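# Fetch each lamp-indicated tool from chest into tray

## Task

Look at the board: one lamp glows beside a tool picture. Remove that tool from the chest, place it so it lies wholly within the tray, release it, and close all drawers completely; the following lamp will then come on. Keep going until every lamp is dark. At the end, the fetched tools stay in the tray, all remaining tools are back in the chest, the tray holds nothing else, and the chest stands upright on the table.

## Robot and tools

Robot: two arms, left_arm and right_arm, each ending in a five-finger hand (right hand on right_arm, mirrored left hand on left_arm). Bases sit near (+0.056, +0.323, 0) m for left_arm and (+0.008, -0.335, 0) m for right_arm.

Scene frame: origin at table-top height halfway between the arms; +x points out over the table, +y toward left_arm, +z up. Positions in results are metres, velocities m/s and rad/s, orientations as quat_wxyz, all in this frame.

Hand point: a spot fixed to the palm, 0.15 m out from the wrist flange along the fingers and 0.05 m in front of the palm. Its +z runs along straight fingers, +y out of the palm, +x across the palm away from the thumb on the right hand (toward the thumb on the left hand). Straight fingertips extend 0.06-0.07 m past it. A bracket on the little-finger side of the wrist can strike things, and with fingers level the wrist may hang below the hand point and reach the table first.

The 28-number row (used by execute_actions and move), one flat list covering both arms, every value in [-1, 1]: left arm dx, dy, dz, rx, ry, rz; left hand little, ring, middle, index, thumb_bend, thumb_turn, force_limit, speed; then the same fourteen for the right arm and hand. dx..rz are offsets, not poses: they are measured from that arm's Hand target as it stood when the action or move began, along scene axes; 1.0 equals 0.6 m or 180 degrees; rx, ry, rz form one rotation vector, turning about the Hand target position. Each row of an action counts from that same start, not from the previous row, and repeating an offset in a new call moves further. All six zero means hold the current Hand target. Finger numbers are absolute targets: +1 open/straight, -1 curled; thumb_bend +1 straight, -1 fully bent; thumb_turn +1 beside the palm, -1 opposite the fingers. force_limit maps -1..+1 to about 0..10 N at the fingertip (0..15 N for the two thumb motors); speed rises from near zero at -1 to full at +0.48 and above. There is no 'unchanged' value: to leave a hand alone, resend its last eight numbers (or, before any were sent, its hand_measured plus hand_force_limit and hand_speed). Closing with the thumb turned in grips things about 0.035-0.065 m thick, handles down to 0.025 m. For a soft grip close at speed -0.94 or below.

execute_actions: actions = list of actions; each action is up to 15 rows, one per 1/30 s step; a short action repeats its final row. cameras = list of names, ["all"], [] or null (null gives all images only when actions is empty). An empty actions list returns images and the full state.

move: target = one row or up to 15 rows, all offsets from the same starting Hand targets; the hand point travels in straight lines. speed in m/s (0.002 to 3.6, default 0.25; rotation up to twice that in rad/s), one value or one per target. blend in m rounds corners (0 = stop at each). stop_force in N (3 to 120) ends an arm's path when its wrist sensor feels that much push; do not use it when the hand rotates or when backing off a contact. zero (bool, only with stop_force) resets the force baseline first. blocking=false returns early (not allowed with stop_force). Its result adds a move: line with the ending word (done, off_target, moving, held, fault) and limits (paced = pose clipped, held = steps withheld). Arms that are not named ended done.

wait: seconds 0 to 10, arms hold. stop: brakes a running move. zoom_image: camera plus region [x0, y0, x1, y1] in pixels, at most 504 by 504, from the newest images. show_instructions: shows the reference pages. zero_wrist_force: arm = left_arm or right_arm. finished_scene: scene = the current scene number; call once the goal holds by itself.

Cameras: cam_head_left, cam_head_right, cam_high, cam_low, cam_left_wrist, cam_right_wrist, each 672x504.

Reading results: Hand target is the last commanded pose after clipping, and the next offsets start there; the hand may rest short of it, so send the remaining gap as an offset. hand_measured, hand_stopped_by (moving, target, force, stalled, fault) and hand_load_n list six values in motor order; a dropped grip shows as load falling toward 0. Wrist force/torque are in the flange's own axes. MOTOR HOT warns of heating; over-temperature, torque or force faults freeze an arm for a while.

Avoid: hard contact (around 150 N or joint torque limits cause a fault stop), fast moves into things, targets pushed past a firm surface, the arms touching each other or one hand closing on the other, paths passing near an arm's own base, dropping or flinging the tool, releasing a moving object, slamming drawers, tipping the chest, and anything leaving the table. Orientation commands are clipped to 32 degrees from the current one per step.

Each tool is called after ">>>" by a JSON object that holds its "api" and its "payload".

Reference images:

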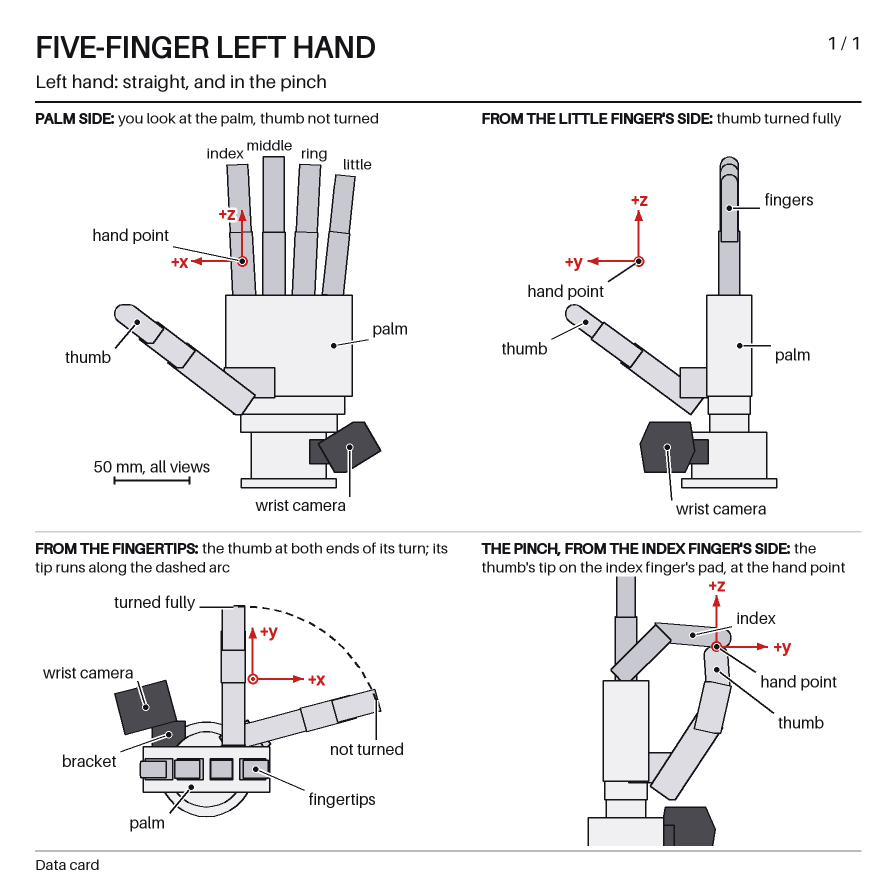

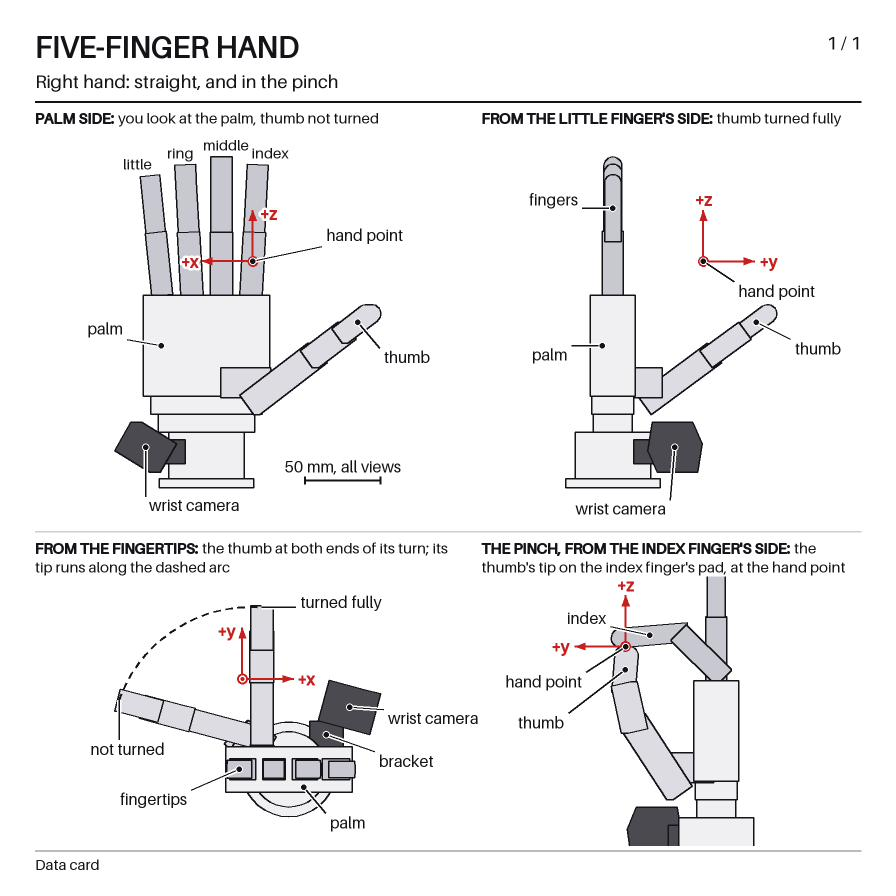

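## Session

>>> {"api": "execute_actions", "payload": {"actions": []}}

>>> {"api": "zoom_image", "payload": {"camera": "cam_head_left", "region": [290, 180, 430, 330]}}

Scene clock: 0.00 s.
left_arm: end_effector_position=(+0.7722, +0.0962, +0.2859) hand_measured=(+1.000, +1.000, +1.000, +1.000, +1.000, +1.000) hand_load_n=(+0.0, +0.0, +0.0, +0.0, +0.0, +0.0) hand_stopped_by=(target, target, target, target, target, target) hand_force_limit=0.00 hand_speed=-0.80 end_effector_quat_wxyz=(+0.516, +0.198, +0.641, -0.533) | right_arm: end_effector_position=(+0.1781, -0.1108, +0.3393) hand_measured=(+1.000, +1.000, +1.000, +1.000, +1.000, +1.000) hand_load_n=(+0.0, +0.0, +0.0, +0.0, +0.0, +0.0) hand_stopped_by=(target, target, target, target, target, target) hand_force_limit=0.00 hand_speed=-0.80 end_effector_quat_wxyz=(+0.162, +0.779, -0.591, +0.129)
Joint positions: left_arm=[3.335 -2.313 -1.526 1.066 0.281 0.715] | right_arm=[0.547 -1.396 1.472 1.726 1.922 -2.791]
Joint velocities: within noise
Joint torques (N m): no reading
Wrist force (N): no reading
Wrist torque (N m): no reading
Wrist force, peak (N): no reading
Hand target: left_arm +0.7722, +0.0962, +0.2859; +0.516, +0.198, +0.641, -0.533 | right_arm +0.1781, -0.1108, +0.3393; +0.162, +0.779, -0.591, +0.129
camera_calibration:
cam_left_wrist: T_world_to_cam=[[-0.894332, -0.386492, 0.225375, 0.660277], [-0.36368, 0.334596, -0.869358, 0.492533], [0.26059, -0.859459, -0.439799, 0.124215], [0, 0, 0, 1]] pos_world=[0.737262, 0.19715, 0.334007]
cam_right_wrist: T_world_to_cam=[[-0.853416, -0.500136, 0.146781, 0.0524475], [-0.476566, 0.862764, 0.16889, 0.124974], [-0.211105, 0.0741828, -0.974644, 0.487171], [0, 0, 0, 1]] pos_world=[0.207162, -0.117732, 0.446014]

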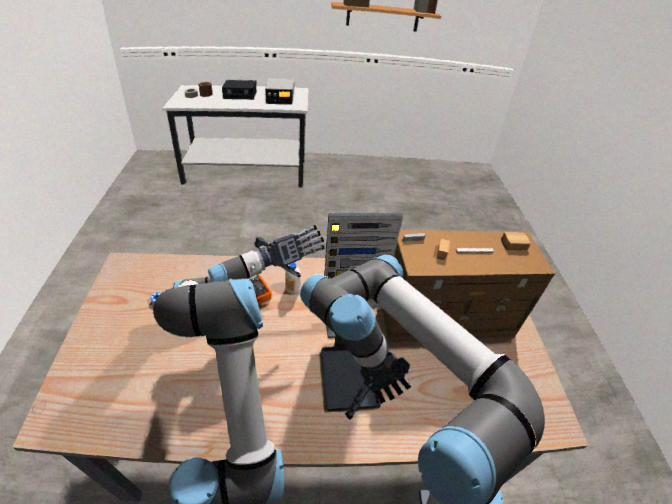

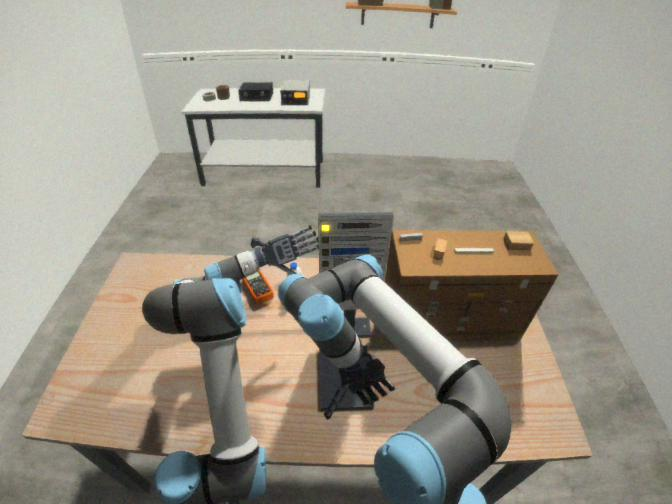

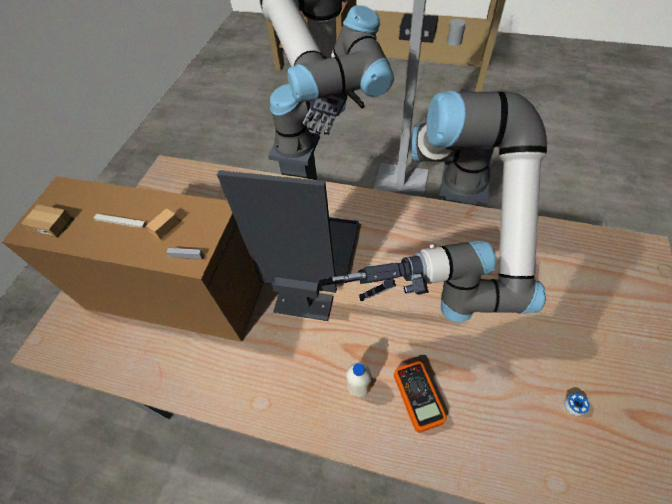

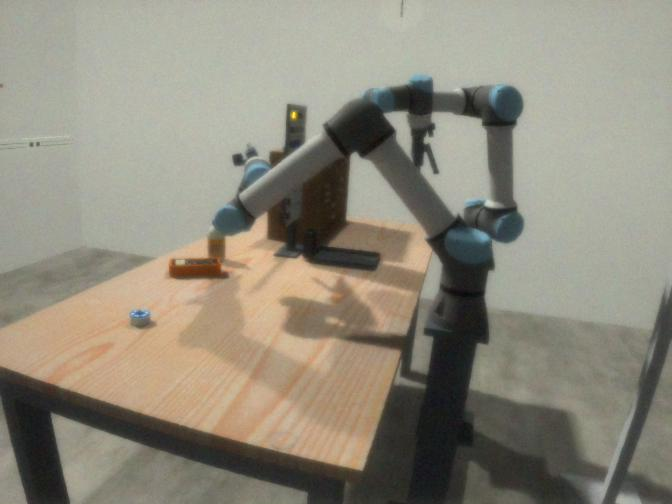

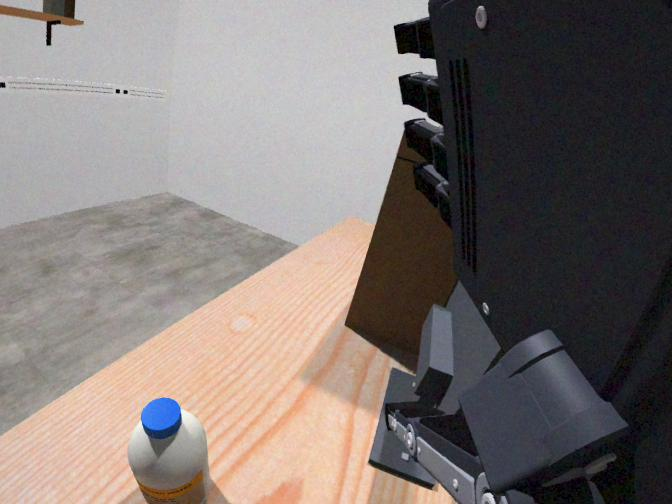

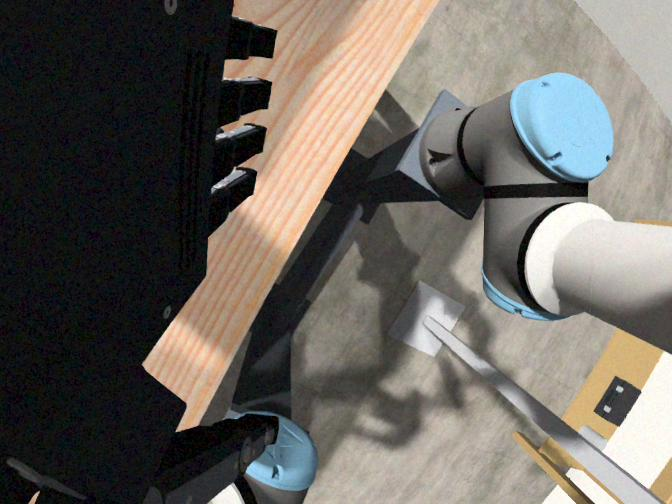

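Scaled by 3.360.

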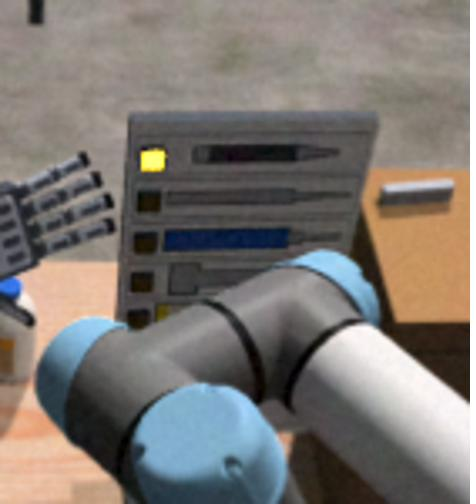

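>>> {"api": "zoom_image", "payload": {"camera": "cam_head_left", "region": [370, 215, 560, 355]}}

>>> {"api": "zoom_image", "payload": {"camera": "cam_head_right", "region": [370, 215, 560, 355]}}

>>> {"api": "zoom_image", "payload": {"camera": "cam_high", "region": [0, 150, 380, 400]}}

Scaled by 2.653.

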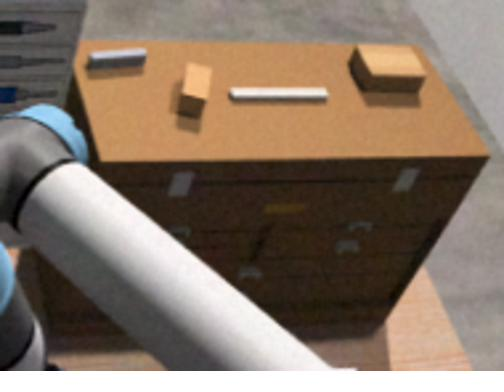

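Scaled by 2.653.

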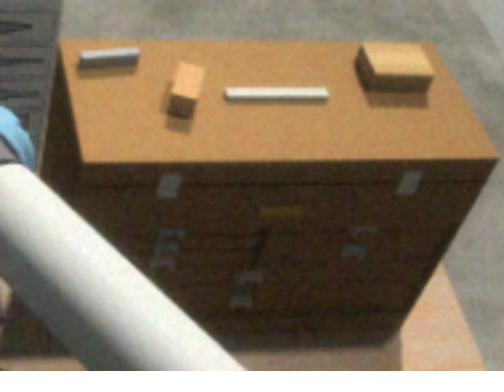

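Scaled by 1.326.

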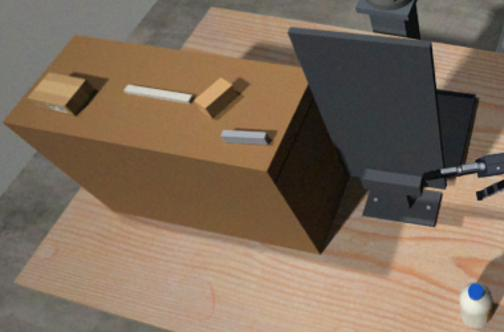

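>>> {"api": "move", "payload": {"target": [[-0.0833,0.25,0.1667,0,0,0,1,1,1,1,1,1,0,-0.8,0.37,-0.148,0.07,-0.0203,-0.2104,-0.1431,-1,-1,0.12,0.12,0.4,-0.85,0,-0.2],[-0.5367,0.7567,0.19,0,0,0,1,1,1,1,1,1,0,-0.8,0.37,-0.465,-0.06,-0.0406,-0.4207,-0.2862,-1,-1,0.12,0.12,0.4,-0.85,0,-0.2]], "speed": 0.3, "blend": 0.04, "cameras": ["cam_head_left", "cam_head_right", "cam_high", "cam_right_wrist"]}}

Scene clock: 38.93 s.
left_arm: end_effector_position=(+0.4503, +0.5501, +0.4000) hand_measured=(+1.000, +1.000, +1.000, +1.000, +1.000, +1.000) hand_load_n=(+0.0, +0.0, +0.0, +0.0, +0.0, +0.0) hand_stopped_by=(target, target, target, target, target, target) hand_force_limit=0.00 hand_speed=-0.80 end_effector_quat_wxyz=(+0.516, +0.198, +0.641, -0.533) | right_arm: end_effector_position=(+0.4001, -0.3898, +0.3033) hand_measured=(-1.000, -1.000, +0.120, +0.120, +0.400, -0.850) hand_load_n=(+0.0, +0.0, +0.0, +0.0, +0.0, +0.0) hand_stopped_by=(target, target, target, target, target, target) hand_force_limit=0.00 hand_speed=-0.20 end_effector_quat_wxyz=(+0.141, -0.218, +0.814, -0.520)
Joint positions: left_arm=[4.456 -1.824 -1.431 3.123 0.863 -1.986] | right_arm=[-0.147 -1.756 1.855 0.561 2.387 -2.624]
Joint torques (N m): left_arm=[8.37 27.72 10.18 -0.4 1.29 3.03] | right_arm=[-2.94 -7.19 -17.36 -1 1.91 2.47]
Wrist force (N): left_arm=[-0.4 0.1 -0.1] | right_arm=[-1.8 -1.5 1.6]
Wrist torque (N m): left_arm=[0.01 0.05 -0.01] | right_arm=[-0.24 0.13 -0.29]
Wrist force, peak (N): left_arm=[-0.6 -0.6 -2.3] | right_arm=[-1.9 -1.5 1.7]
Hand target: left_arm +0.4502, +0.5502, +0.3999; +0.516, +0.198, +0.641, -0.533 | right_arm +0.4001, -0.3898, +0.3033; +0.141, -0.218, +0.814, -0.520
Off the commanded pose: left_arm 0.000 m, 0 deg | right_arm 0.000 m, 0 deg.
move: done
camera_calibration:
cam_right_wrist: T_world_to_cam=[[-0.406193, 0.167649, -0.898277, 0.505893], [0.422881, 0.905915, -0.0221485, 0.192308], [0.810049, -0.388861, -0.438871, -0.231886], [0, 0, 0, 1]] pos_world=[0.312006, -0.349199, 0.356923]
Images, in order (width x height): cam_head_left 672x504, cam_head_right 672x504, cam_high 672x504, cam_right_wrist 672x504.

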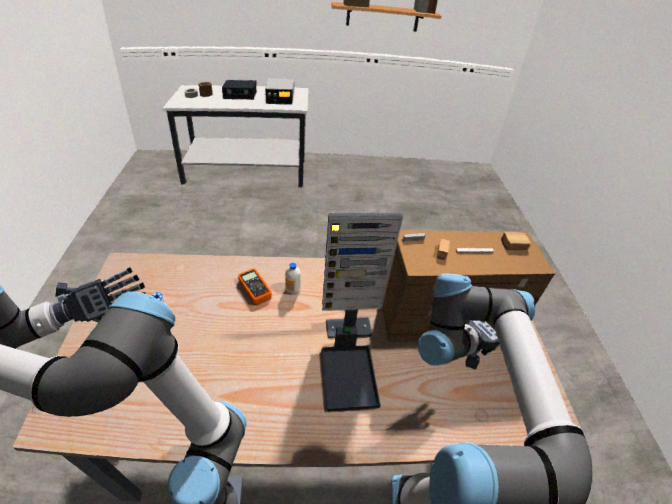

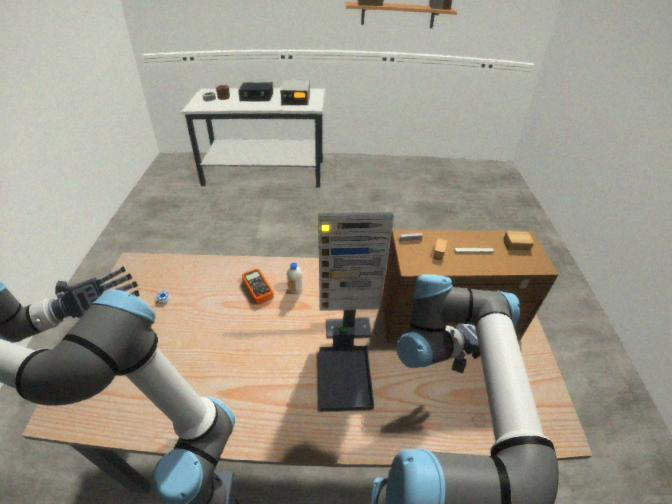

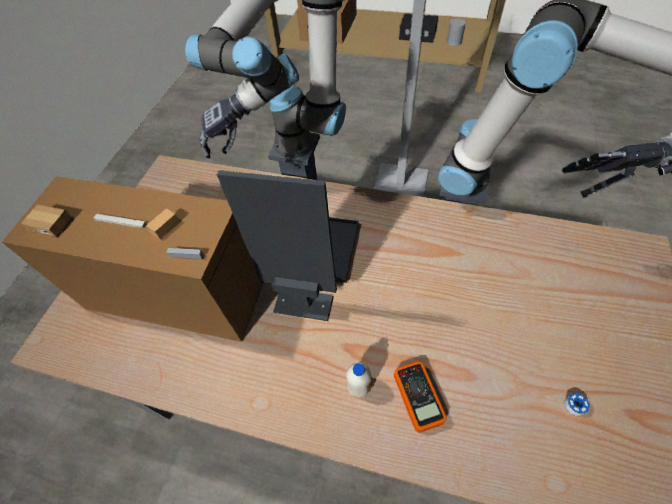

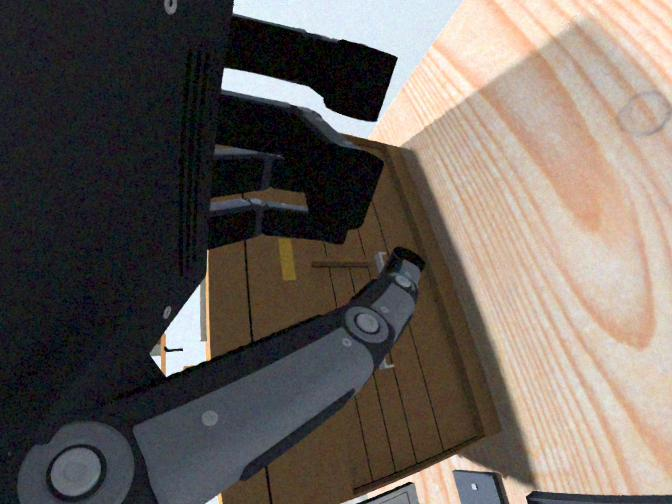

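>>> {"api": "zoom_image", "payload": {"camera": "cam_head_left", "region": [310, 200, 410, 320]}}

>>> {"api": "zoom_image", "payload": {"camera": "cam_right_wrist", "region": [200, 130, 520, 504]}}

>>> {"api": "zoom_image", "payload": {"camera": "cam_head_left", "region": [300, 300, 440, 430]}}

Scaled by 4.200.

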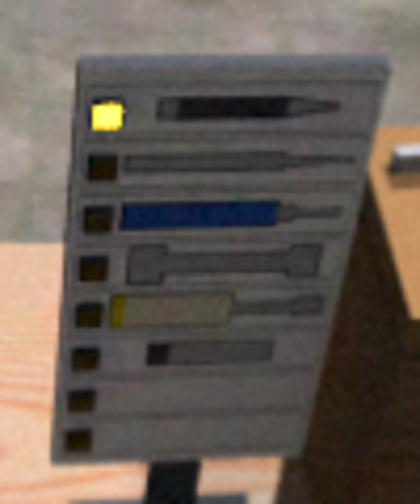

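Scaled by 1.348 from the camera's 672x504 image, which has a finer 960x720 frame.

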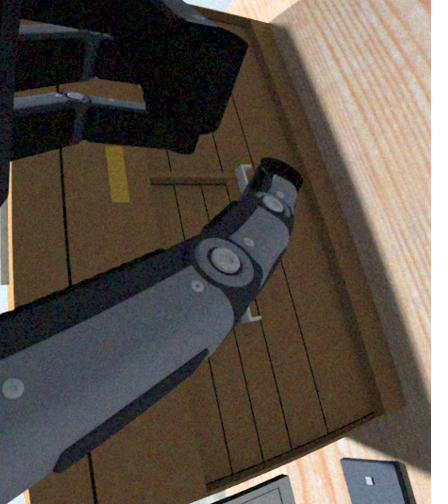

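Scaled by 3.600.

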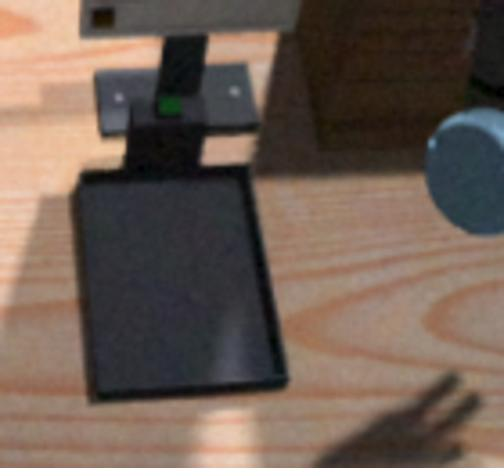

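>>> {"api": "move", "payload": {"target": [[0,0,0,0,0,0,1,1,1,1,1,1,0,-0.8,-0.05,0.05,-0.0667,0,0,0,-1,-1,0.12,0.12,0.4,1,0,0.2]], "speed": 0.2, "cameras": ["cam_right_wrist"]}}

>>> {"api": "zoom_image", "payload": {"camera": "cam_right_wrist", "region": [200, 130, 520, 504]}}

>>> {"api": "move", "payload": {"target": [[0,0,0,0,0,0,1,1,1,1,1,1,0,-0.8,-0.2,-0.48,0,0,0,0,-1,-1,0.12,0.12,0.4,1,0,0.2]], "speed": 0.3, "cameras": ["cam_head_left", "cam_head_right", "cam_right_wrist"]}}

>>> {"api": "zoom_image", "payload": {"camera": "cam_head_left", "region": [380, 225, 560, 355]}}

>>> {"api": "zoom_image", "payload": {"camera": "cam_head_right", "region": [380, 225, 560, 355]}}

Scene clock: 66.73 s.
left_arm: end_effector_position=(+0.4502, +0.5502, +0.3999) hand_measured=(+1.000, +1.000, +1.000, +1.000, +1.000, +1.000) hand_load_n=(+0.0, -0.5, +0.0, +0.0, +0.0, +0.0) hand_stopped_by=(target, target, target, target, target, target) hand_force_limit=0.00 hand_speed=-0.80 end_effector_quat_wxyz=(+0.516, +0.198, +0.641, -0.533) | right_arm: end_effector_position=(+0.3702, -0.3598, +0.2633) hand_measured=(-1.000, -1.000, +0.120, +0.120, +0.400, +1.000) hand_load_n=(+0.0, +0.0, +0.0, +0.0, +0.0, +0.0) hand_stopped_by=(target, target, target, target, target, target) hand_force_limit=0.00 hand_speed=0.20 end_effector_quat_wxyz=(+0.141, -0.218, +0.814, -0.520)
Joint positions: left_arm=[4.456 -1.824 -1.431 3.124 0.863 -1.986] | right_arm=[-0.031 -1.761 1.977 0.532 2.477 -2.508]
Joint torques (N m): left_arm=[9.02 21.01 6.43 0.6 1.41 3.17] | right_arm=[4.2 -17.04 -15.06 4.03 0.78 1.29]
Wrist force (N): left_arm=[-0.4 0.2 -0.3] | right_arm=[-1.7 -1.7 1.4]
Wrist torque (N m): left_arm=[0.03 0.04 -0.02] | right_arm=[-0.27 0.11 -0.29]
Wrist force, peak (N): left_arm=[-0.7 0.3 0.0] | right_arm=[-1.9 -2.5 1.8]
Hand target: left_arm +0.4502, +0.5502, +0.3999; +0.516, +0.198, +0.641, -0.533 | right_arm +0.3701, -0.3598, +0.2633; +0.141, -0.218, +0.814, -0.520
Off the commanded pose: left_arm 0.000 m, 0 deg | right_arm 0.000 m, 0 deg.
move: done
camera_calibration:
cam_right_wrist: T_world_to_cam=[[-0.405954, 0.167741, -0.898368, 0.452795], [0.423035, 0.905846, -0.0220234, 0.176875], [0.810088, -0.388982, -0.438692, -0.2137], [0, 0, 0, 1]] pos_world=[0.282105, -0.319299, 0.316924]
Images, in order (width x height): cam_right_wrist 672x504.

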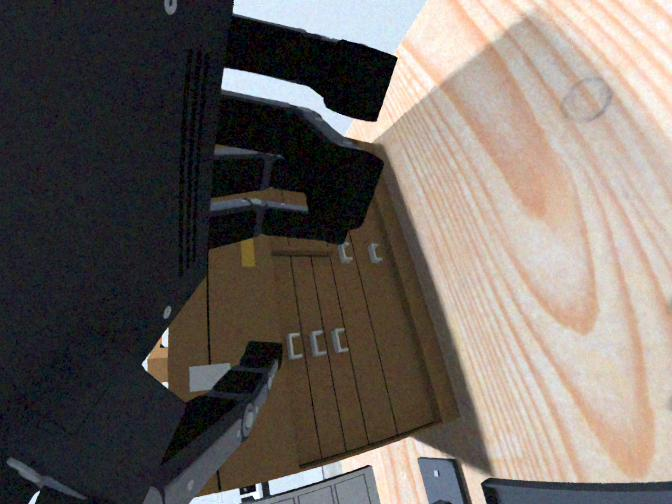

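Scaled by 1.348 from the camera's 672x504 image, which has a finer 960x720 frame.

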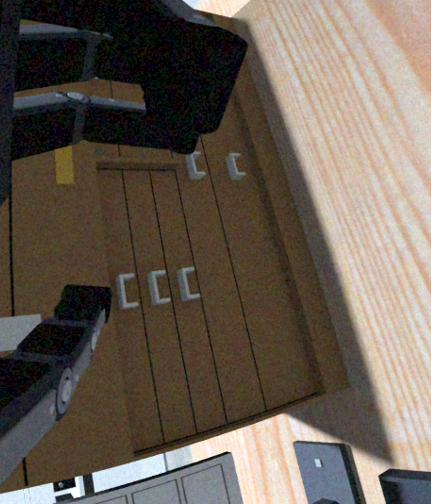

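Scene clock: 68.30 s.
left_arm: end_effector_position=(+0.4502, +0.5502, +0.3999) hand_measured=(+1.000, +1.000, +1.000, +1.000, +1.000, +1.000) hand_load_n=(+0.0, +0.0, +0.0, +0.0, +0.0, +0.0) hand_stopped_by=(target, target, target, target, target, target) hand_force_limit=0.00 hand_speed=-0.80 end_effector_quat_wxyz=(+0.516, +0.198, +0.641, -0.533) | right_arm: end_effector_position=(+0.2501, -0.6478, +0.2633) hand_measured=(-1.000, -1.000, +0.120, +0.120, +0.400, +1.000) hand_load_n=(+0.0, +0.0, +0.0, +0.0, +0.0, +0.0) hand_stopped_by=(target, target, target, target, target, target) hand_force_limit=0.00 hand_speed=0.20 end_effector_quat_wxyz=(+0.141, -0.218, +0.814, -0.520)
Joint positions: left_arm=[4.456 -1.824 -1.431 3.124 0.863 -1.986] | right_arm=[-1.736 -2.07 2.138 0.46 0.984 -3.451]
Joint torques (N m): left_arm=[9.5 20.88 6.73 0.65 1.41 3.11] | right_arm=[-5.32 8.26 -10.09 3.41 -1.85 -2.02]
Wrist force (N): left_arm=[-0.4 0.3 -0.2] | right_arm=[-1.4 -1.4 1.5]
Wrist torque (N m): left_arm=[0.04 0.05 -0.02] | right_arm=[-0.22 0.07 -0.37]
Wrist force, peak (N): left_arm=[-0.7 0.3 -0.2] | right_arm=[-3.3 -1.0 0.4]
Hand target: left_arm +0.4502, +0.5502, +0.3999; +0.516, +0.198, +0.641, -0.533 | right_arm +0.2501, -0.6478, +0.2633; +0.141, -0.218, +0.814, -0.520
Off the commanded pose: left_arm 0.000 m, 0 deg | right_arm 0.000 m, 0 deg.
move: done
camera_calibration:
cam_right_wrist: T_world_to_cam=[[-0.405796, 0.167627, -0.89846, 0.452285], [0.423172, 0.905779, -0.0221356, 0.488538], [0.810096, -0.389185, -0.438496, -0.228621], [0, 0, 0, 1]] pos_world=[0.162005, -0.607299, 0.316925]
Images, in order (width x height): cam_head_left 672x504, cam_head_right 672x504, cam_right_wrist 672x504.

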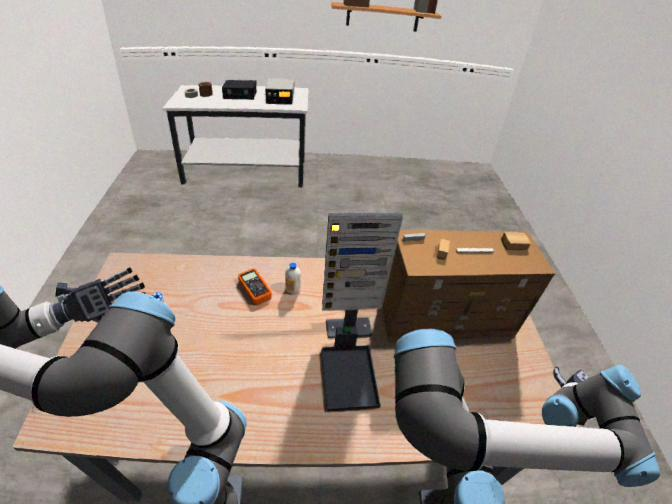

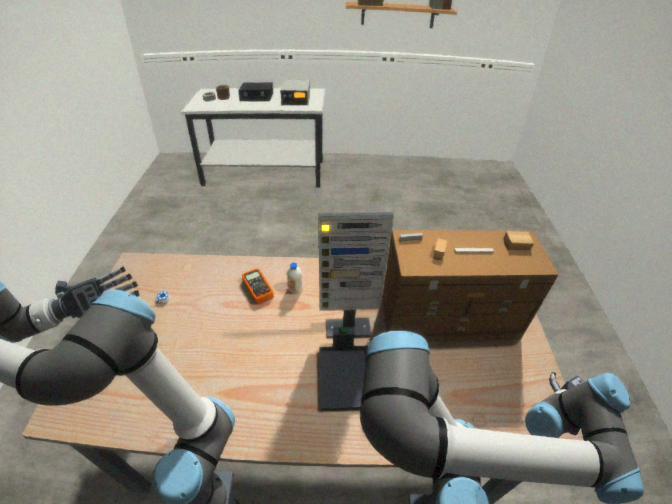

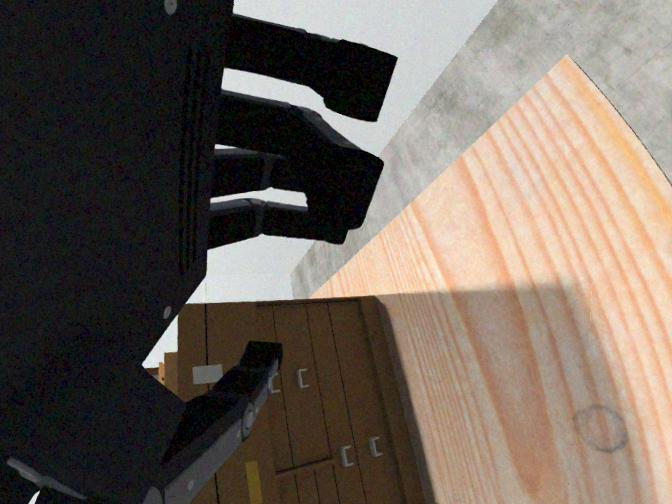

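Scaled by 2.800.

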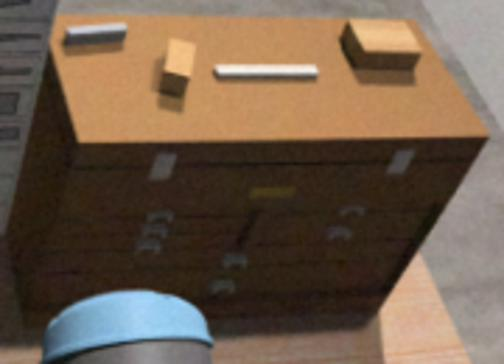

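Scaled by 2.800.

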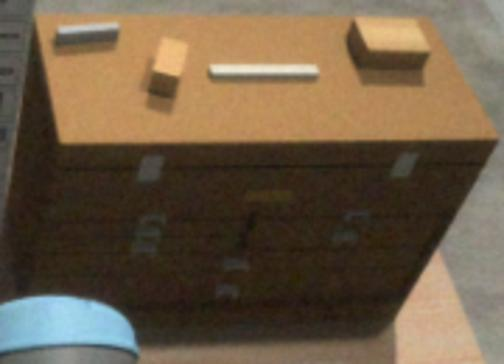

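>>> {"api": "zoom_image", "payload": {"camera": "cam_right_wrist", "region": [160, 290, 440, 504]}}

Scaled by 1.800 from the camera's 672x504 image, which has a finer 960x720 frame.

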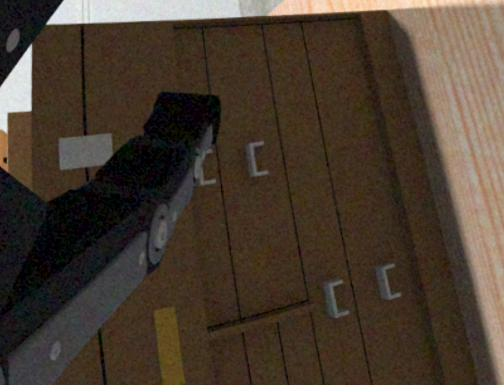

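>>> {"api": "move", "payload": {"target": [[0,0,0,0,0,0,1,1,1,1,1,1,0,-0.8,0.2833,0.213,0.0945,0,0,0,-1,-1,0.12,0.12,0.4,1,0,0.2]], "speed": 0.3}}

>>> {"api": "move", "payload": {"target": [[0,0,0,0,0,0,1,1,1,1,1,1,0,-0.8,0.0333,0.1167,-0.0333,0.1527,-0.4782,-0.1073,-1,-1,-1,0.35,0.4,-0.72,-0.2,0.2]], "speed": 0.3}}

>>> {"api": "move", "payload": {"target": [[0,0,0,0,0,0,1,1,1,1,1,1,0,-0.8,0.1,0.1375,-0.1458,0,0,0,-1,-1,-1,0.35,0.4,-0.72,-0.2,0.2],[0,0,0,0,0,0,1,1,1,1,1,1,0,-0.8,0.1917,0.14,-0.1458,0,0,0,-1,-1,-1,0.35,0.4,-0.72,-0.2,0.2]], "speed": [0.2,0.1], "stop_force": 10, "cameras": ["cam_right_wrist","cam_head_right"]}}

Scene clock: 161.20 s.
left_arm: end_effector_position=(+0.4502, +0.5502, +0.3999) hand_measured=(+1.000, +1.000, +1.000, +1.000, +1.000, +1.000) hand_load_n=(+0.0, +0.0, +0.0, +0.0, +0.0, +0.0) hand_stopped_by=(target, target, target, target, target, target) hand_force_limit=0.00 hand_speed=-0.80 end_effector_quat_wxyz=(+0.516, +0.198, +0.641, -0.533) | right_arm: end_effector_position=(+0.4200, -0.5200, +0.3199) hand_measured=(-1.000, -1.000, +0.120, +0.120, +0.400, +1.000) hand_load_n=(+0.0, +0.0, +0.0, +0.0, +0.0, +0.0) hand_stopped_by=(target, target, target, target, target, target) hand_force_limit=0.00 hand_speed=0.20 end_effector_quat_wxyz=(+0.141, -0.218, +0.814, -0.520)
Joint positions: left_arm=[4.456 -1.824 -1.431 3.124 0.863 -1.986] | right_arm=[-0.612 -1.794 1.817 0.455 1.992 -2.929]
Joint torques (N m): left_arm=[9.53 21.03 6.8 0.65 1.49 2.87] | right_arm=[6.49 -4.17 -24.71 -2.8 1.34 0.93]
Wrist force (N): left_arm=[-0.5 0.2 0.2] | right_arm=[-1.4 -1.7 1.3]
Wrist torque (N m): left_arm=[0.00 0.06 -0.03] | right_arm=[-0.26 0.08 -0.25]
Wrist force, peak (N): left_arm=[-0.7 0.3 -0.2] | right_arm=[-3.7 -1.9 0.5]
Hand target: left_arm +0.4502, +0.5502, +0.3999; +0.516, +0.198, +0.641, -0.533 | right_arm +0.4201, -0.5200, +0.3200; +0.141, -0.218, +0.814, -0.520
Off the commanded pose: left_arm 0.000 m, 0 deg | right_arm 0.000 m, 0 deg.
move: done

Scene clock: 164.40 s.
left_arm: end_effector_position=(+0.4502, +0.5502, +0.3999) hand_measured=(+1.000, +1.000, +1.000, +1.000, +1.000, +1.000) hand_load_n=(+0.0, +0.0, +0.0, +0.0, +0.0, +0.0) hand_stopped_by=(target, target, target, target, target, target) hand_force_limit=0.00 hand_speed=-0.80 end_effector_quat_wxyz=(+0.516, +0.198, +0.641, -0.533) | right_arm: end_effector_position=(+0.4401, -0.4500, +0.2999) hand_measured=(-1.000, -1.000, -1.000, +0.350, +0.400, -0.720) hand_load_n=(+0.0, +0.0, +0.0, +0.0, +0.0, -0.5) hand_stopped_by=(target, target, target, target, target, target) hand_force_limit=-0.20 hand_speed=0.20 end_effector_quat_wxyz=(+0.613, +0.352, +0.613, -0.353)
Joint positions: left_arm=[4.456 -1.824 -1.431 3.124 0.863 -1.986] | right_arm=[-0.292 -1.823 2.374 -0.551 2.357 -1.573]
Joint torques (N m): left_arm=[9.1 22.18 6.98 0.65 1.45 2.98] | right_arm=[2.33 -5.87 -27.21 -0.21 -0.1 1.16]
Wrist force (N): left_arm=[-0.2 0.1 -0.1] | right_arm=[-1.8 -1.3 1.2]
Wrist torque (N m): left_arm=[0.01 0.02 -0.01] | right_arm=[-0.26 0.14 -0.21]
Wrist force, peak (N): left_arm=[-0.7 0.2 -0.1] | right_arm=[-2.5 -1.7 1.7]
Hand target: left_arm +0.4502, +0.5502, +0.3999; +0.516, +0.198, +0.641, -0.533 | right_arm +0.4401, -0.4500, +0.3000; +0.613, +0.352, +0.613, -0.353
Off the commanded pose: left_arm 0.000 m, 0 deg | right_arm 0.000 m, 0 deg.
move: done

Scene clock: 166.60 s.
left_arm: end_effector_position=(+0.4502, +0.5502, +0.3999) hand_measured=(+1.000, +1.000, +1.000, +1.000, +1.000, +1.000) hand_load_n=(+0.0, +0.0, +0.0, +0.0, +0.0, +0.0) hand_stopped_by=(target, target, target, target, target, target) hand_force_limit=0.00 hand_speed=-0.80 end_effector_quat_wxyz=(+0.516, +0.198, +0.641, -0.533) | right_arm: end_effector_position=(+0.5551, -0.3660, +0.2125) hand_measured=(-1.000, -1.000, -1.000, +0.350, +0.400, -0.720) hand_load_n=(+0.0, +0.0, +0.0, +0.0, +0.0, +0.0) hand_stopped_by=(target, target, target, target, target, target) hand_force_limit=-0.20 hand_speed=0.20 end_effector_quat_wxyz=(+0.613, +0.352, +0.613, -0.353)
Joint positions: left_arm=[4.456 -1.824 -1.431 3.124 0.863 -1.986] | right_arm=[0.023 -1.299 2.133 -0.836 2.672 -1.573]
Joint torques (N m): left_arm=[8.94 21.06 7.92 0.53 1.68 2.79] | right_arm=[3.3 -22.26 -15.11 -3.38 0.35 0.93]
Wrist force (N): left_arm=[-0.7 0.4 0.1] | right_arm=[-2.2 -1.3 1.1]
Wrist torque (N m): left_arm=[0.04 0.09 -0.04] | right_arm=[-0.24 0.13 -0.26]
Wrist force, peak (N): left_arm=[-0.7 0.4 0.1] | right_arm=[-3.1 -2.4 1.7]
Hand target: left_arm +0.4502, +0.5502, +0.3999; +0.516, +0.198, +0.641, -0.533 | right_arm +0.5551, -0.3660, +0.2125; +0.613, +0.352, +0.613, -0.353
Off the commanded pose: left_arm 0.000 m, 0 deg | right_arm 0.000 m, 0 deg.
move: done
camera_calibration:
cam_right_wrist: T_world_to_cam=[[0.860566, 0.431293, -0.270947, -0.256666], [-0.0291019, 0.572725, 0.819231, 0.0534225], [0.508506, -0.697118, 0.505419, -0.534149], [0, 0, 0, 1]] pos_world=[0.494051, -0.292263, 0.156661]
Images, in order (width x height): cam_head_right 672x504, cam_right_wrist 672x504.

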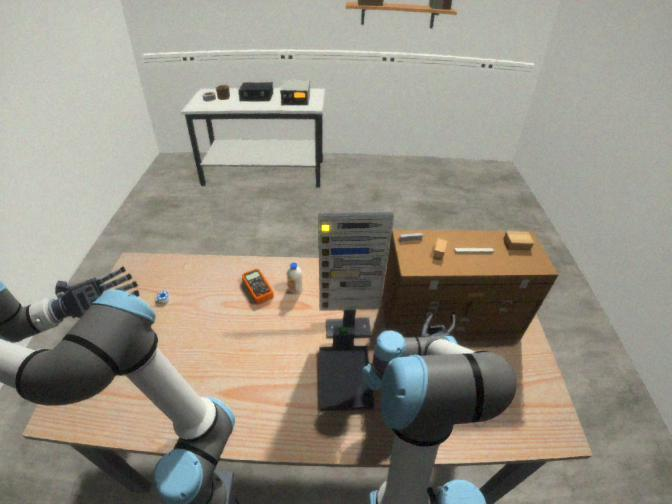

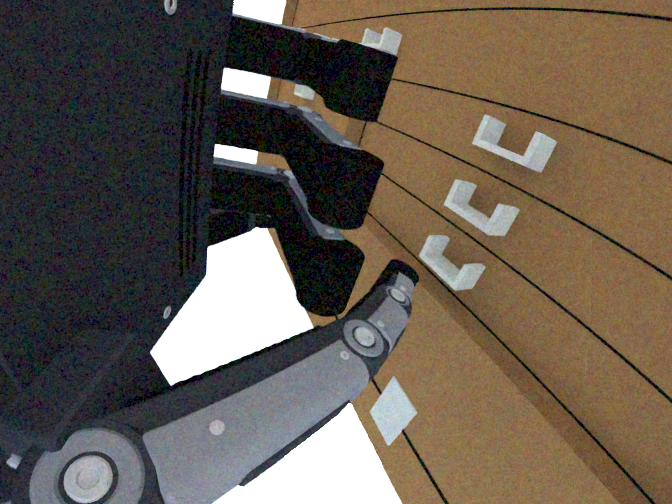

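>>> {"api": "move", "payload": {"target": [[0,0,0,0,0,0,1,1,1,1,1,1,0,-0.8,0.11,0.004,0,0,0,0,-1,-1,-1,0.35,0.4,-0.72,-0.2,0.2]], "speed": 0.03, "stop_force": 5, "cameras": ["cam_right_wrist"]}}

Scene clock: 184.03 s.
left_arm: end_effector_position=(+0.4502, +0.5502, +0.3999) hand_measured=(+1.000, +1.000, +1.000, +1.000, +1.000, +1.000) hand_load_n=(+0.0, +0.0, +0.0, +0.0, +0.0, +0.0) hand_stopped_by=(target, target, target, target, target, target) hand_force_limit=0.00 hand_speed=-0.80 end_effector_quat_wxyz=(+0.516, +0.198, +0.641, -0.533) | right_arm: end_effector_position=(+0.5904, -0.3647, +0.2125) hand_measured=(-1.000, -1.000, -1.000, +0.350, +0.400, -0.720) hand_load_n=(+0.0, +0.0, +0.0, +0.0, -1.0, +0.0) hand_stopped_by=(target, target, target, target, target, target) hand_force_limit=-0.20 hand_speed=0.20 end_effector_quat_wxyz=(+0.613, +0.352, +0.613, -0.353)
Joint positions: left_arm=[4.456 -1.824 -1.431 3.124 0.863 -1.986] | right_arm=[0.021 -1.234 2.037 -0.805 2.67 -1.573]
Joint torques (N m): left_arm=[8.65 21.2 6.55 0.61 1.55 2.98] | right_arm=[1.58 -20.87 -23.66 -3.72 -0.2 -0.11]
Wrist force (N): left_arm=[-0.5 0.1 0.0] | right_arm=[-2.1 -3.6 -1.2]
Wrist torque (N m): left_arm=[0.00 0.07 -0.03] | right_arm=[-0.31 0.11 -0.27]
Wrist force, peak (N): left_arm=[-0.8 0.1 0.1] | right_arm=[-2.7 -14.9 -14.0]
Hand target: left_arm +0.4502, +0.5502, +0.3999; +0.516, +0.198, +0.641, -0.533 | right_arm +0.5905, -0.3647, +0.2125; +0.613, +0.352, +0.613, -0.353 (not the last commanded pose)
Off the commanded pose: left_arm 0.000 m, 0 deg | right_arm 0.031 m, 0 deg.
move: contact (right_arm)
camera_calibration:
cam_right_wrist: T_world_to_cam=[[0.860523, 0.431353, -0.270989, -0.287558], [-0.0291013, 0.572723, 0.819232, 0.0537041], [0.50858, -0.697082, 0.505394, -0.551218], [0, 0, 0, 1]] pos_world=[0.529352, -0.290963, 0.156661]
Images, in order (width x height): cam_right_wrist 672x504.

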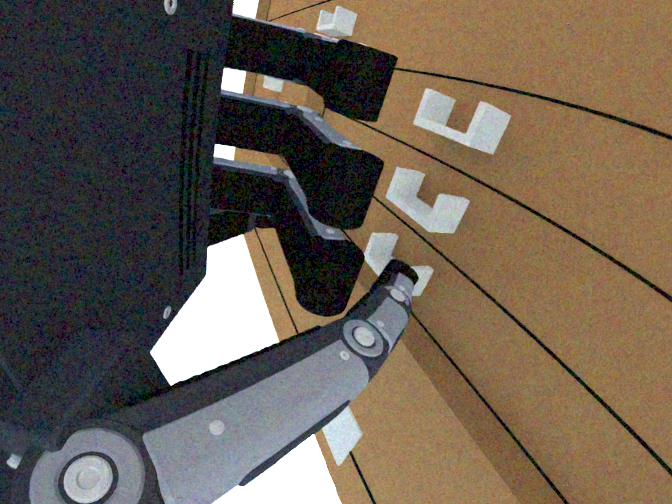

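>>> {"api": "move", "payload": {"target": [[0,0,0,0,0,0,1,1,1,1,1,1,0,-0.8,-0.0167,0,0,0,0,0,-1,-1,-1,0.35,0.4,-0.72,-0.2,0.2],[0,0,0,0,0,0,1,1,1,1,1,1,0,-0.8,-0.0167,0.0117,0,0,0,0,-1,-1,-1,0.35,0.4,-0.72,-0.2,0.2]], "speed": 0.05}}

>>> {"api": "move", "payload": {"target": [[0,0,0,0,0,0,1,1,1,1,1,1,0,-0.8,0.065,0.0024,0,0,0,0,-1,-1,-1,0.35,0.4,-0.72,-0.2,0.2]], "speed": 0.03, "stop_force": 5, "cameras": ["cam_right_wrist"]}}

Scene clock: 207.17 s.
left_arm: end_effector_position=(+0.4502, +0.5502, +0.3999) hand_measured=(+1.000, +1.000, +1.000, +1.000, +1.000, +1.000) hand_load_n=(+0.0, +0.0, +0.0, +0.0, +0.0, +0.0) hand_stopped_by=(target, target, target, target, target, target) hand_force_limit=0.00 hand_speed=-0.80 end_effector_quat_wxyz=(+0.516, +0.198, +0.641, -0.533) | right_arm: end_effector_position=(+0.5805, -0.3577, +0.2125) hand_measured=(-1.000, -1.000, -1.000, +0.350, +0.400, -0.720) hand_load_n=(+0.0, +0.0, +0.0, +0.0, +0.0, +0.0) hand_stopped_by=(target, target, target, target, target, target) hand_force_limit=-0.20 hand_speed=0.20 end_effector_quat_wxyz=(+0.613, +0.352, +0.613, -0.353)
Joint positions: left_arm=[4.456 -1.824 -1.431 3.124 0.863 -1.986] | right_arm=[0.04 -1.246 2.056 -0.811 2.689 -1.573]
Joint torques (N m): left_arm=[9.14 21.33 7.37 0.62 1.38 3.02] | right_arm=[-5.5 -34.82 -2.6 1.54 -1.6 -1.27]
Wrist force (N): left_arm=[-0.2 0.0 -0.1] | right_arm=[-1.9 -1.3 1.0]
Wrist torque (N m): left_arm=[0.00 0.01 0.00] | right_arm=[-0.24 0.12 -0.26]
Wrist force, peak (N): left_arm=[-0.8 0.2 0.1] | right_arm=[-2.7 -4.0 -1.5]
Hand target: left_arm +0.4502, +0.5502, +0.3999; +0.516, +0.198, +0.641, -0.533 | right_arm +0.5805, -0.3577, +0.2125; +0.613, +0.352, +0.613, -0.353
Off the commanded pose: left_arm 0.000 m, 0 deg | right_arm 0.000 m, 0 deg.
move: done

Scene clock: 208.70 s.
left_arm: end_effector_position=(+0.4502, +0.5502, +0.3999) hand_measured=(+1.000, +1.000, +1.000, +1.000, +1.000, +1.000) hand_load_n=(+0.0, +0.0, +0.0, +0.0, -0.5, +0.0) hand_stopped_by=(target, target, target, target, target, target) hand_force_limit=0.00 hand_speed=-0.80 end_effector_quat_wxyz=(+0.516, +0.198, +0.641, -0.533) | right_arm: end_effector_position=(+0.6025, -0.3569, +0.2125) hand_measured=(-1.000, -1.000, -1.000, +0.350, +0.400, -0.720) hand_load_n=(+0.0, +0.0, +0.0, +0.0, -0.5, +0.5) hand_stopped_by=(target, target, target, target, target, target) hand_force_limit=-0.20 hand_speed=0.20 end_effector_quat_wxyz=(+0.613, +0.352, +0.613, -0.353)
Joint positions: left_arm=[4.456 -1.824 -1.431 3.124 0.863 -1.986] | right_arm=[0.038 -1.207 1.996 -0.791 2.687 -1.573]
Joint torques (N m): left_arm=[8.44 21.95 7.08 0.58 1.5 2.82] | right_arm=[4.24 -22.43 -22.75 -2.96 0 -1.16]
Wrist force (N): left_arm=[-0.4 0.2 0.1] | right_arm=[-2.2 -3.2 -1.0]
Wrist torque (N m): left_arm=[0.02 0.05 -0.03] | right_arm=[-0.33 0.14 -0.27]
Wrist force, peak (N): left_arm=[-0.7 0.1 -0.1] | right_arm=[-2.7 -16.2 -15.5]
Hand target: left_arm +0.4502, +0.5502, +0.3999; +0.516, +0.198, +0.641, -0.533 | right_arm +0.6025, -0.3569, +0.2125; +0.613, +0.352, +0.613, -0.353 (not the last commanded pose)
Off the commanded pose: left_arm 0.000 m, 0 deg | right_arm 0.017 m, 0 deg.
move: contact (right_arm)
camera_calibration:
cam_right_wrist: T_world_to_cam=[[0.860523, 0.431353, -0.270989, -0.301335], [-0.0291013, 0.572723, 0.819232, 0.049589], [0.50858, -0.697082, 0.505394, -0.551935], [0, 0, 0, 1]] pos_world=[0.541452, -0.283163, 0.156661]
Images, in order (width x height): cam_right_wrist 672x504.

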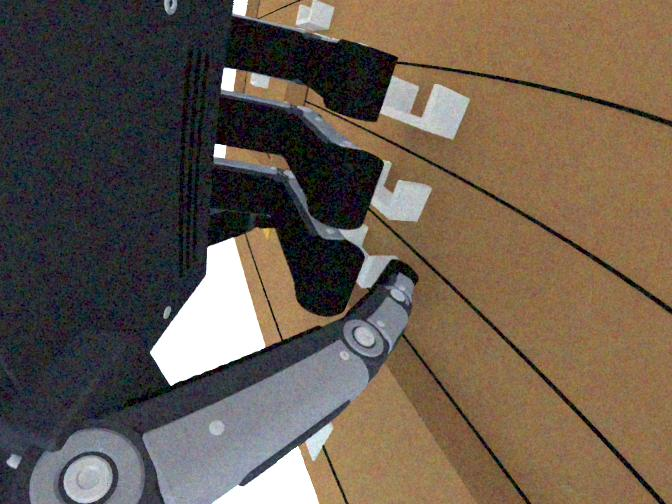

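>>> {"api": "move", "payload": {"target": [[0,0,0,0,0,0,1,1,1,1,1,1,0,-0.8,-0.0033,-0.003,0,0,0,0,-1,-1,-1,0.35,0.4,-0.72,-0.2,0.2]], "speed": 0.03}}

>>> {"api": "move", "payload": {"target": [[0,0,0,0,0,0,1,1,1,1,1,1,0,-0.8,0,0,0,0,0,0,-1,-1,-1,-0.5,0.4,-0.72,0.3,-0.75]], "speed": 0.03, "cameras": ["cam_right_wrist"]}}

Scene clock: 217.57 s.
left_arm: end_effector_position=(+0.4502, +0.5502, +0.3999) hand_measured=(+1.000, +1.000, +1.000, +1.000, +1.000, +1.000) hand_load_n=(+0.0, +0.0, +0.0, +0.0, +0.0, +0.0) hand_stopped_by=(target, target, target, target, target, target) hand_force_limit=0.00 hand_speed=-0.80 end_effector_quat_wxyz=(+0.516, +0.198, +0.641, -0.533) | right_arm: end_effector_position=(+0.6005, -0.3587, +0.2125) hand_measured=(-1.000, -1.000, -1.000, +0.350, +0.400, -0.720) hand_load_n=(+0.0, +0.0, +0.5, +0.0, +0.0, +0.0) hand_stopped_by=(target, target, target, target, target, target) hand_force_limit=-0.20 hand_speed=0.20 end_effector_quat_wxyz=(+0.613, +0.352, +0.613, -0.353)
Joint positions: left_arm=[4.456 -1.824 -1.431 3.124 0.863 -1.986] | right_arm=[0.034 -1.212 2.003 -0.793 2.683 -1.573]
Joint torques (N m): left_arm=[8.82 21.07 5.43 0.45 1.51 3.11] | right_arm=[-0.67 -29.38 -10.5 -2.76 -0.7 -0.25]
Wrist force (N): left_arm=[-0.3 0.2 0.1] | right_arm=[-1.9 -1.3 1.1]
Wrist torque (N m): left_arm=[0.01 0.03 -0.02] | right_arm=[-0.26 0.12 -0.26]
Wrist force, peak (N): left_arm=[-0.8 0.3 -0.1] | right_arm=[-2.4 -3.5 -1.1]
Hand target: left_arm +0.4502, +0.5502, +0.3999; +0.516, +0.198, +0.641, -0.533 | right_arm +0.6006, -0.3587, +0.2125; +0.613, +0.352, +0.613, -0.353
Off the commanded pose: left_arm 0.000 m, 0 deg | right_arm 0.000 m, 0 deg.
move: done

Scene clock: 218.33 s.
left_arm: end_effector_position=(+0.4502, +0.5502, +0.3999) hand_measured=(+1.000, +1.000, +1.000, +1.000, +1.000, +1.000) hand_load_n=(+0.0, +0.0, +0.0, +0.0, +0.0, +0.0) hand_stopped_by=(target, target, target, target, target, target) hand_force_limit=0.00 hand_speed=-0.80 end_effector_quat_wxyz=(+0.516, +0.198, +0.641, -0.533) | right_arm: end_effector_position=(+0.6006, -0.3587, +0.2125) hand_measured=(-1.000, -1.000, -1.000, +0.010, +0.400, -0.720) hand_load_n=(+0.0, +0.0, +0.0, +9.0, +0.0, +0.0) hand_stopped_by=(target, target, target, force, target, target) hand_force_limit=0.30 hand_speed=-0.75 end_effector_quat_wxyz=(+0.613, +0.352, +0.613, -0.353)
Joint positions: left_arm=[4.456 -1.824 -1.431 3.124 0.863 -1.986] | right_arm=[0.034 -1.212 2.003 -0.793 2.683 -1.573]
Joint torques (N m): left_arm=[8.96 22.91 5.96 0.77 1.34 2.87] | right_arm=[5.82 -22.85 -24.16 -0.26 -0.46 0.36]
Wrist force (N): left_arm=[-0.5 0.0 0.0] | right_arm=[-2.1 -4.2 9.2]
Wrist torque (N m): left_arm=[-0.01 0.06 -0.02] | right_arm=[-0.24 0.14 -0.25]
Wrist force, peak (N): left_arm=[-0.6 0.2 -0.3] | right_arm=[-2.1 -4.4 10.4]
Hand target: left_arm +0.4502, +0.5502, +0.3999; +0.516, +0.198, +0.641, -0.533 | right_arm +0.6006, -0.3587, +0.2125; +0.613, +0.352, +0.613, -0.353
Off the commanded pose: left_arm 0.000 m, 0 deg | right_arm 0.000 m, 0 deg.
move: done
camera_calibration:
cam_right_wrist: T_world_to_cam=[[0.86058, 0.431274, -0.270932, -0.2989], [-0.0291443, 0.572782, 0.81919, 0.0506083], [0.50848, -0.697082, 0.505494, -0.552134], [0, 0, 0, 1]] pos_world=[0.539451, -0.284963, 0.156661]
Images, in order (width x height): cam_right_wrist 672x504.

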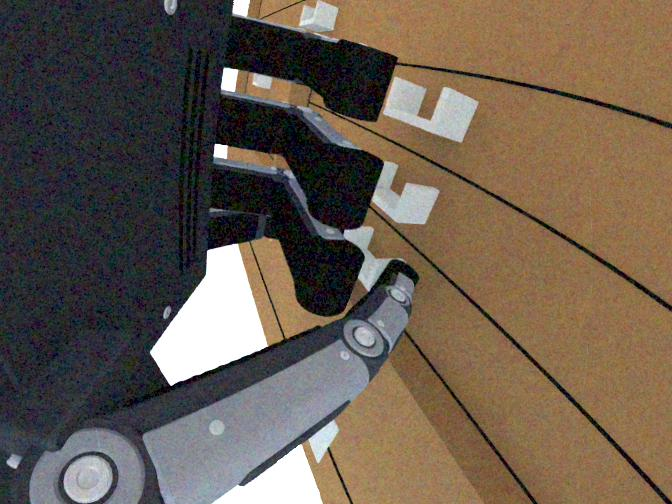

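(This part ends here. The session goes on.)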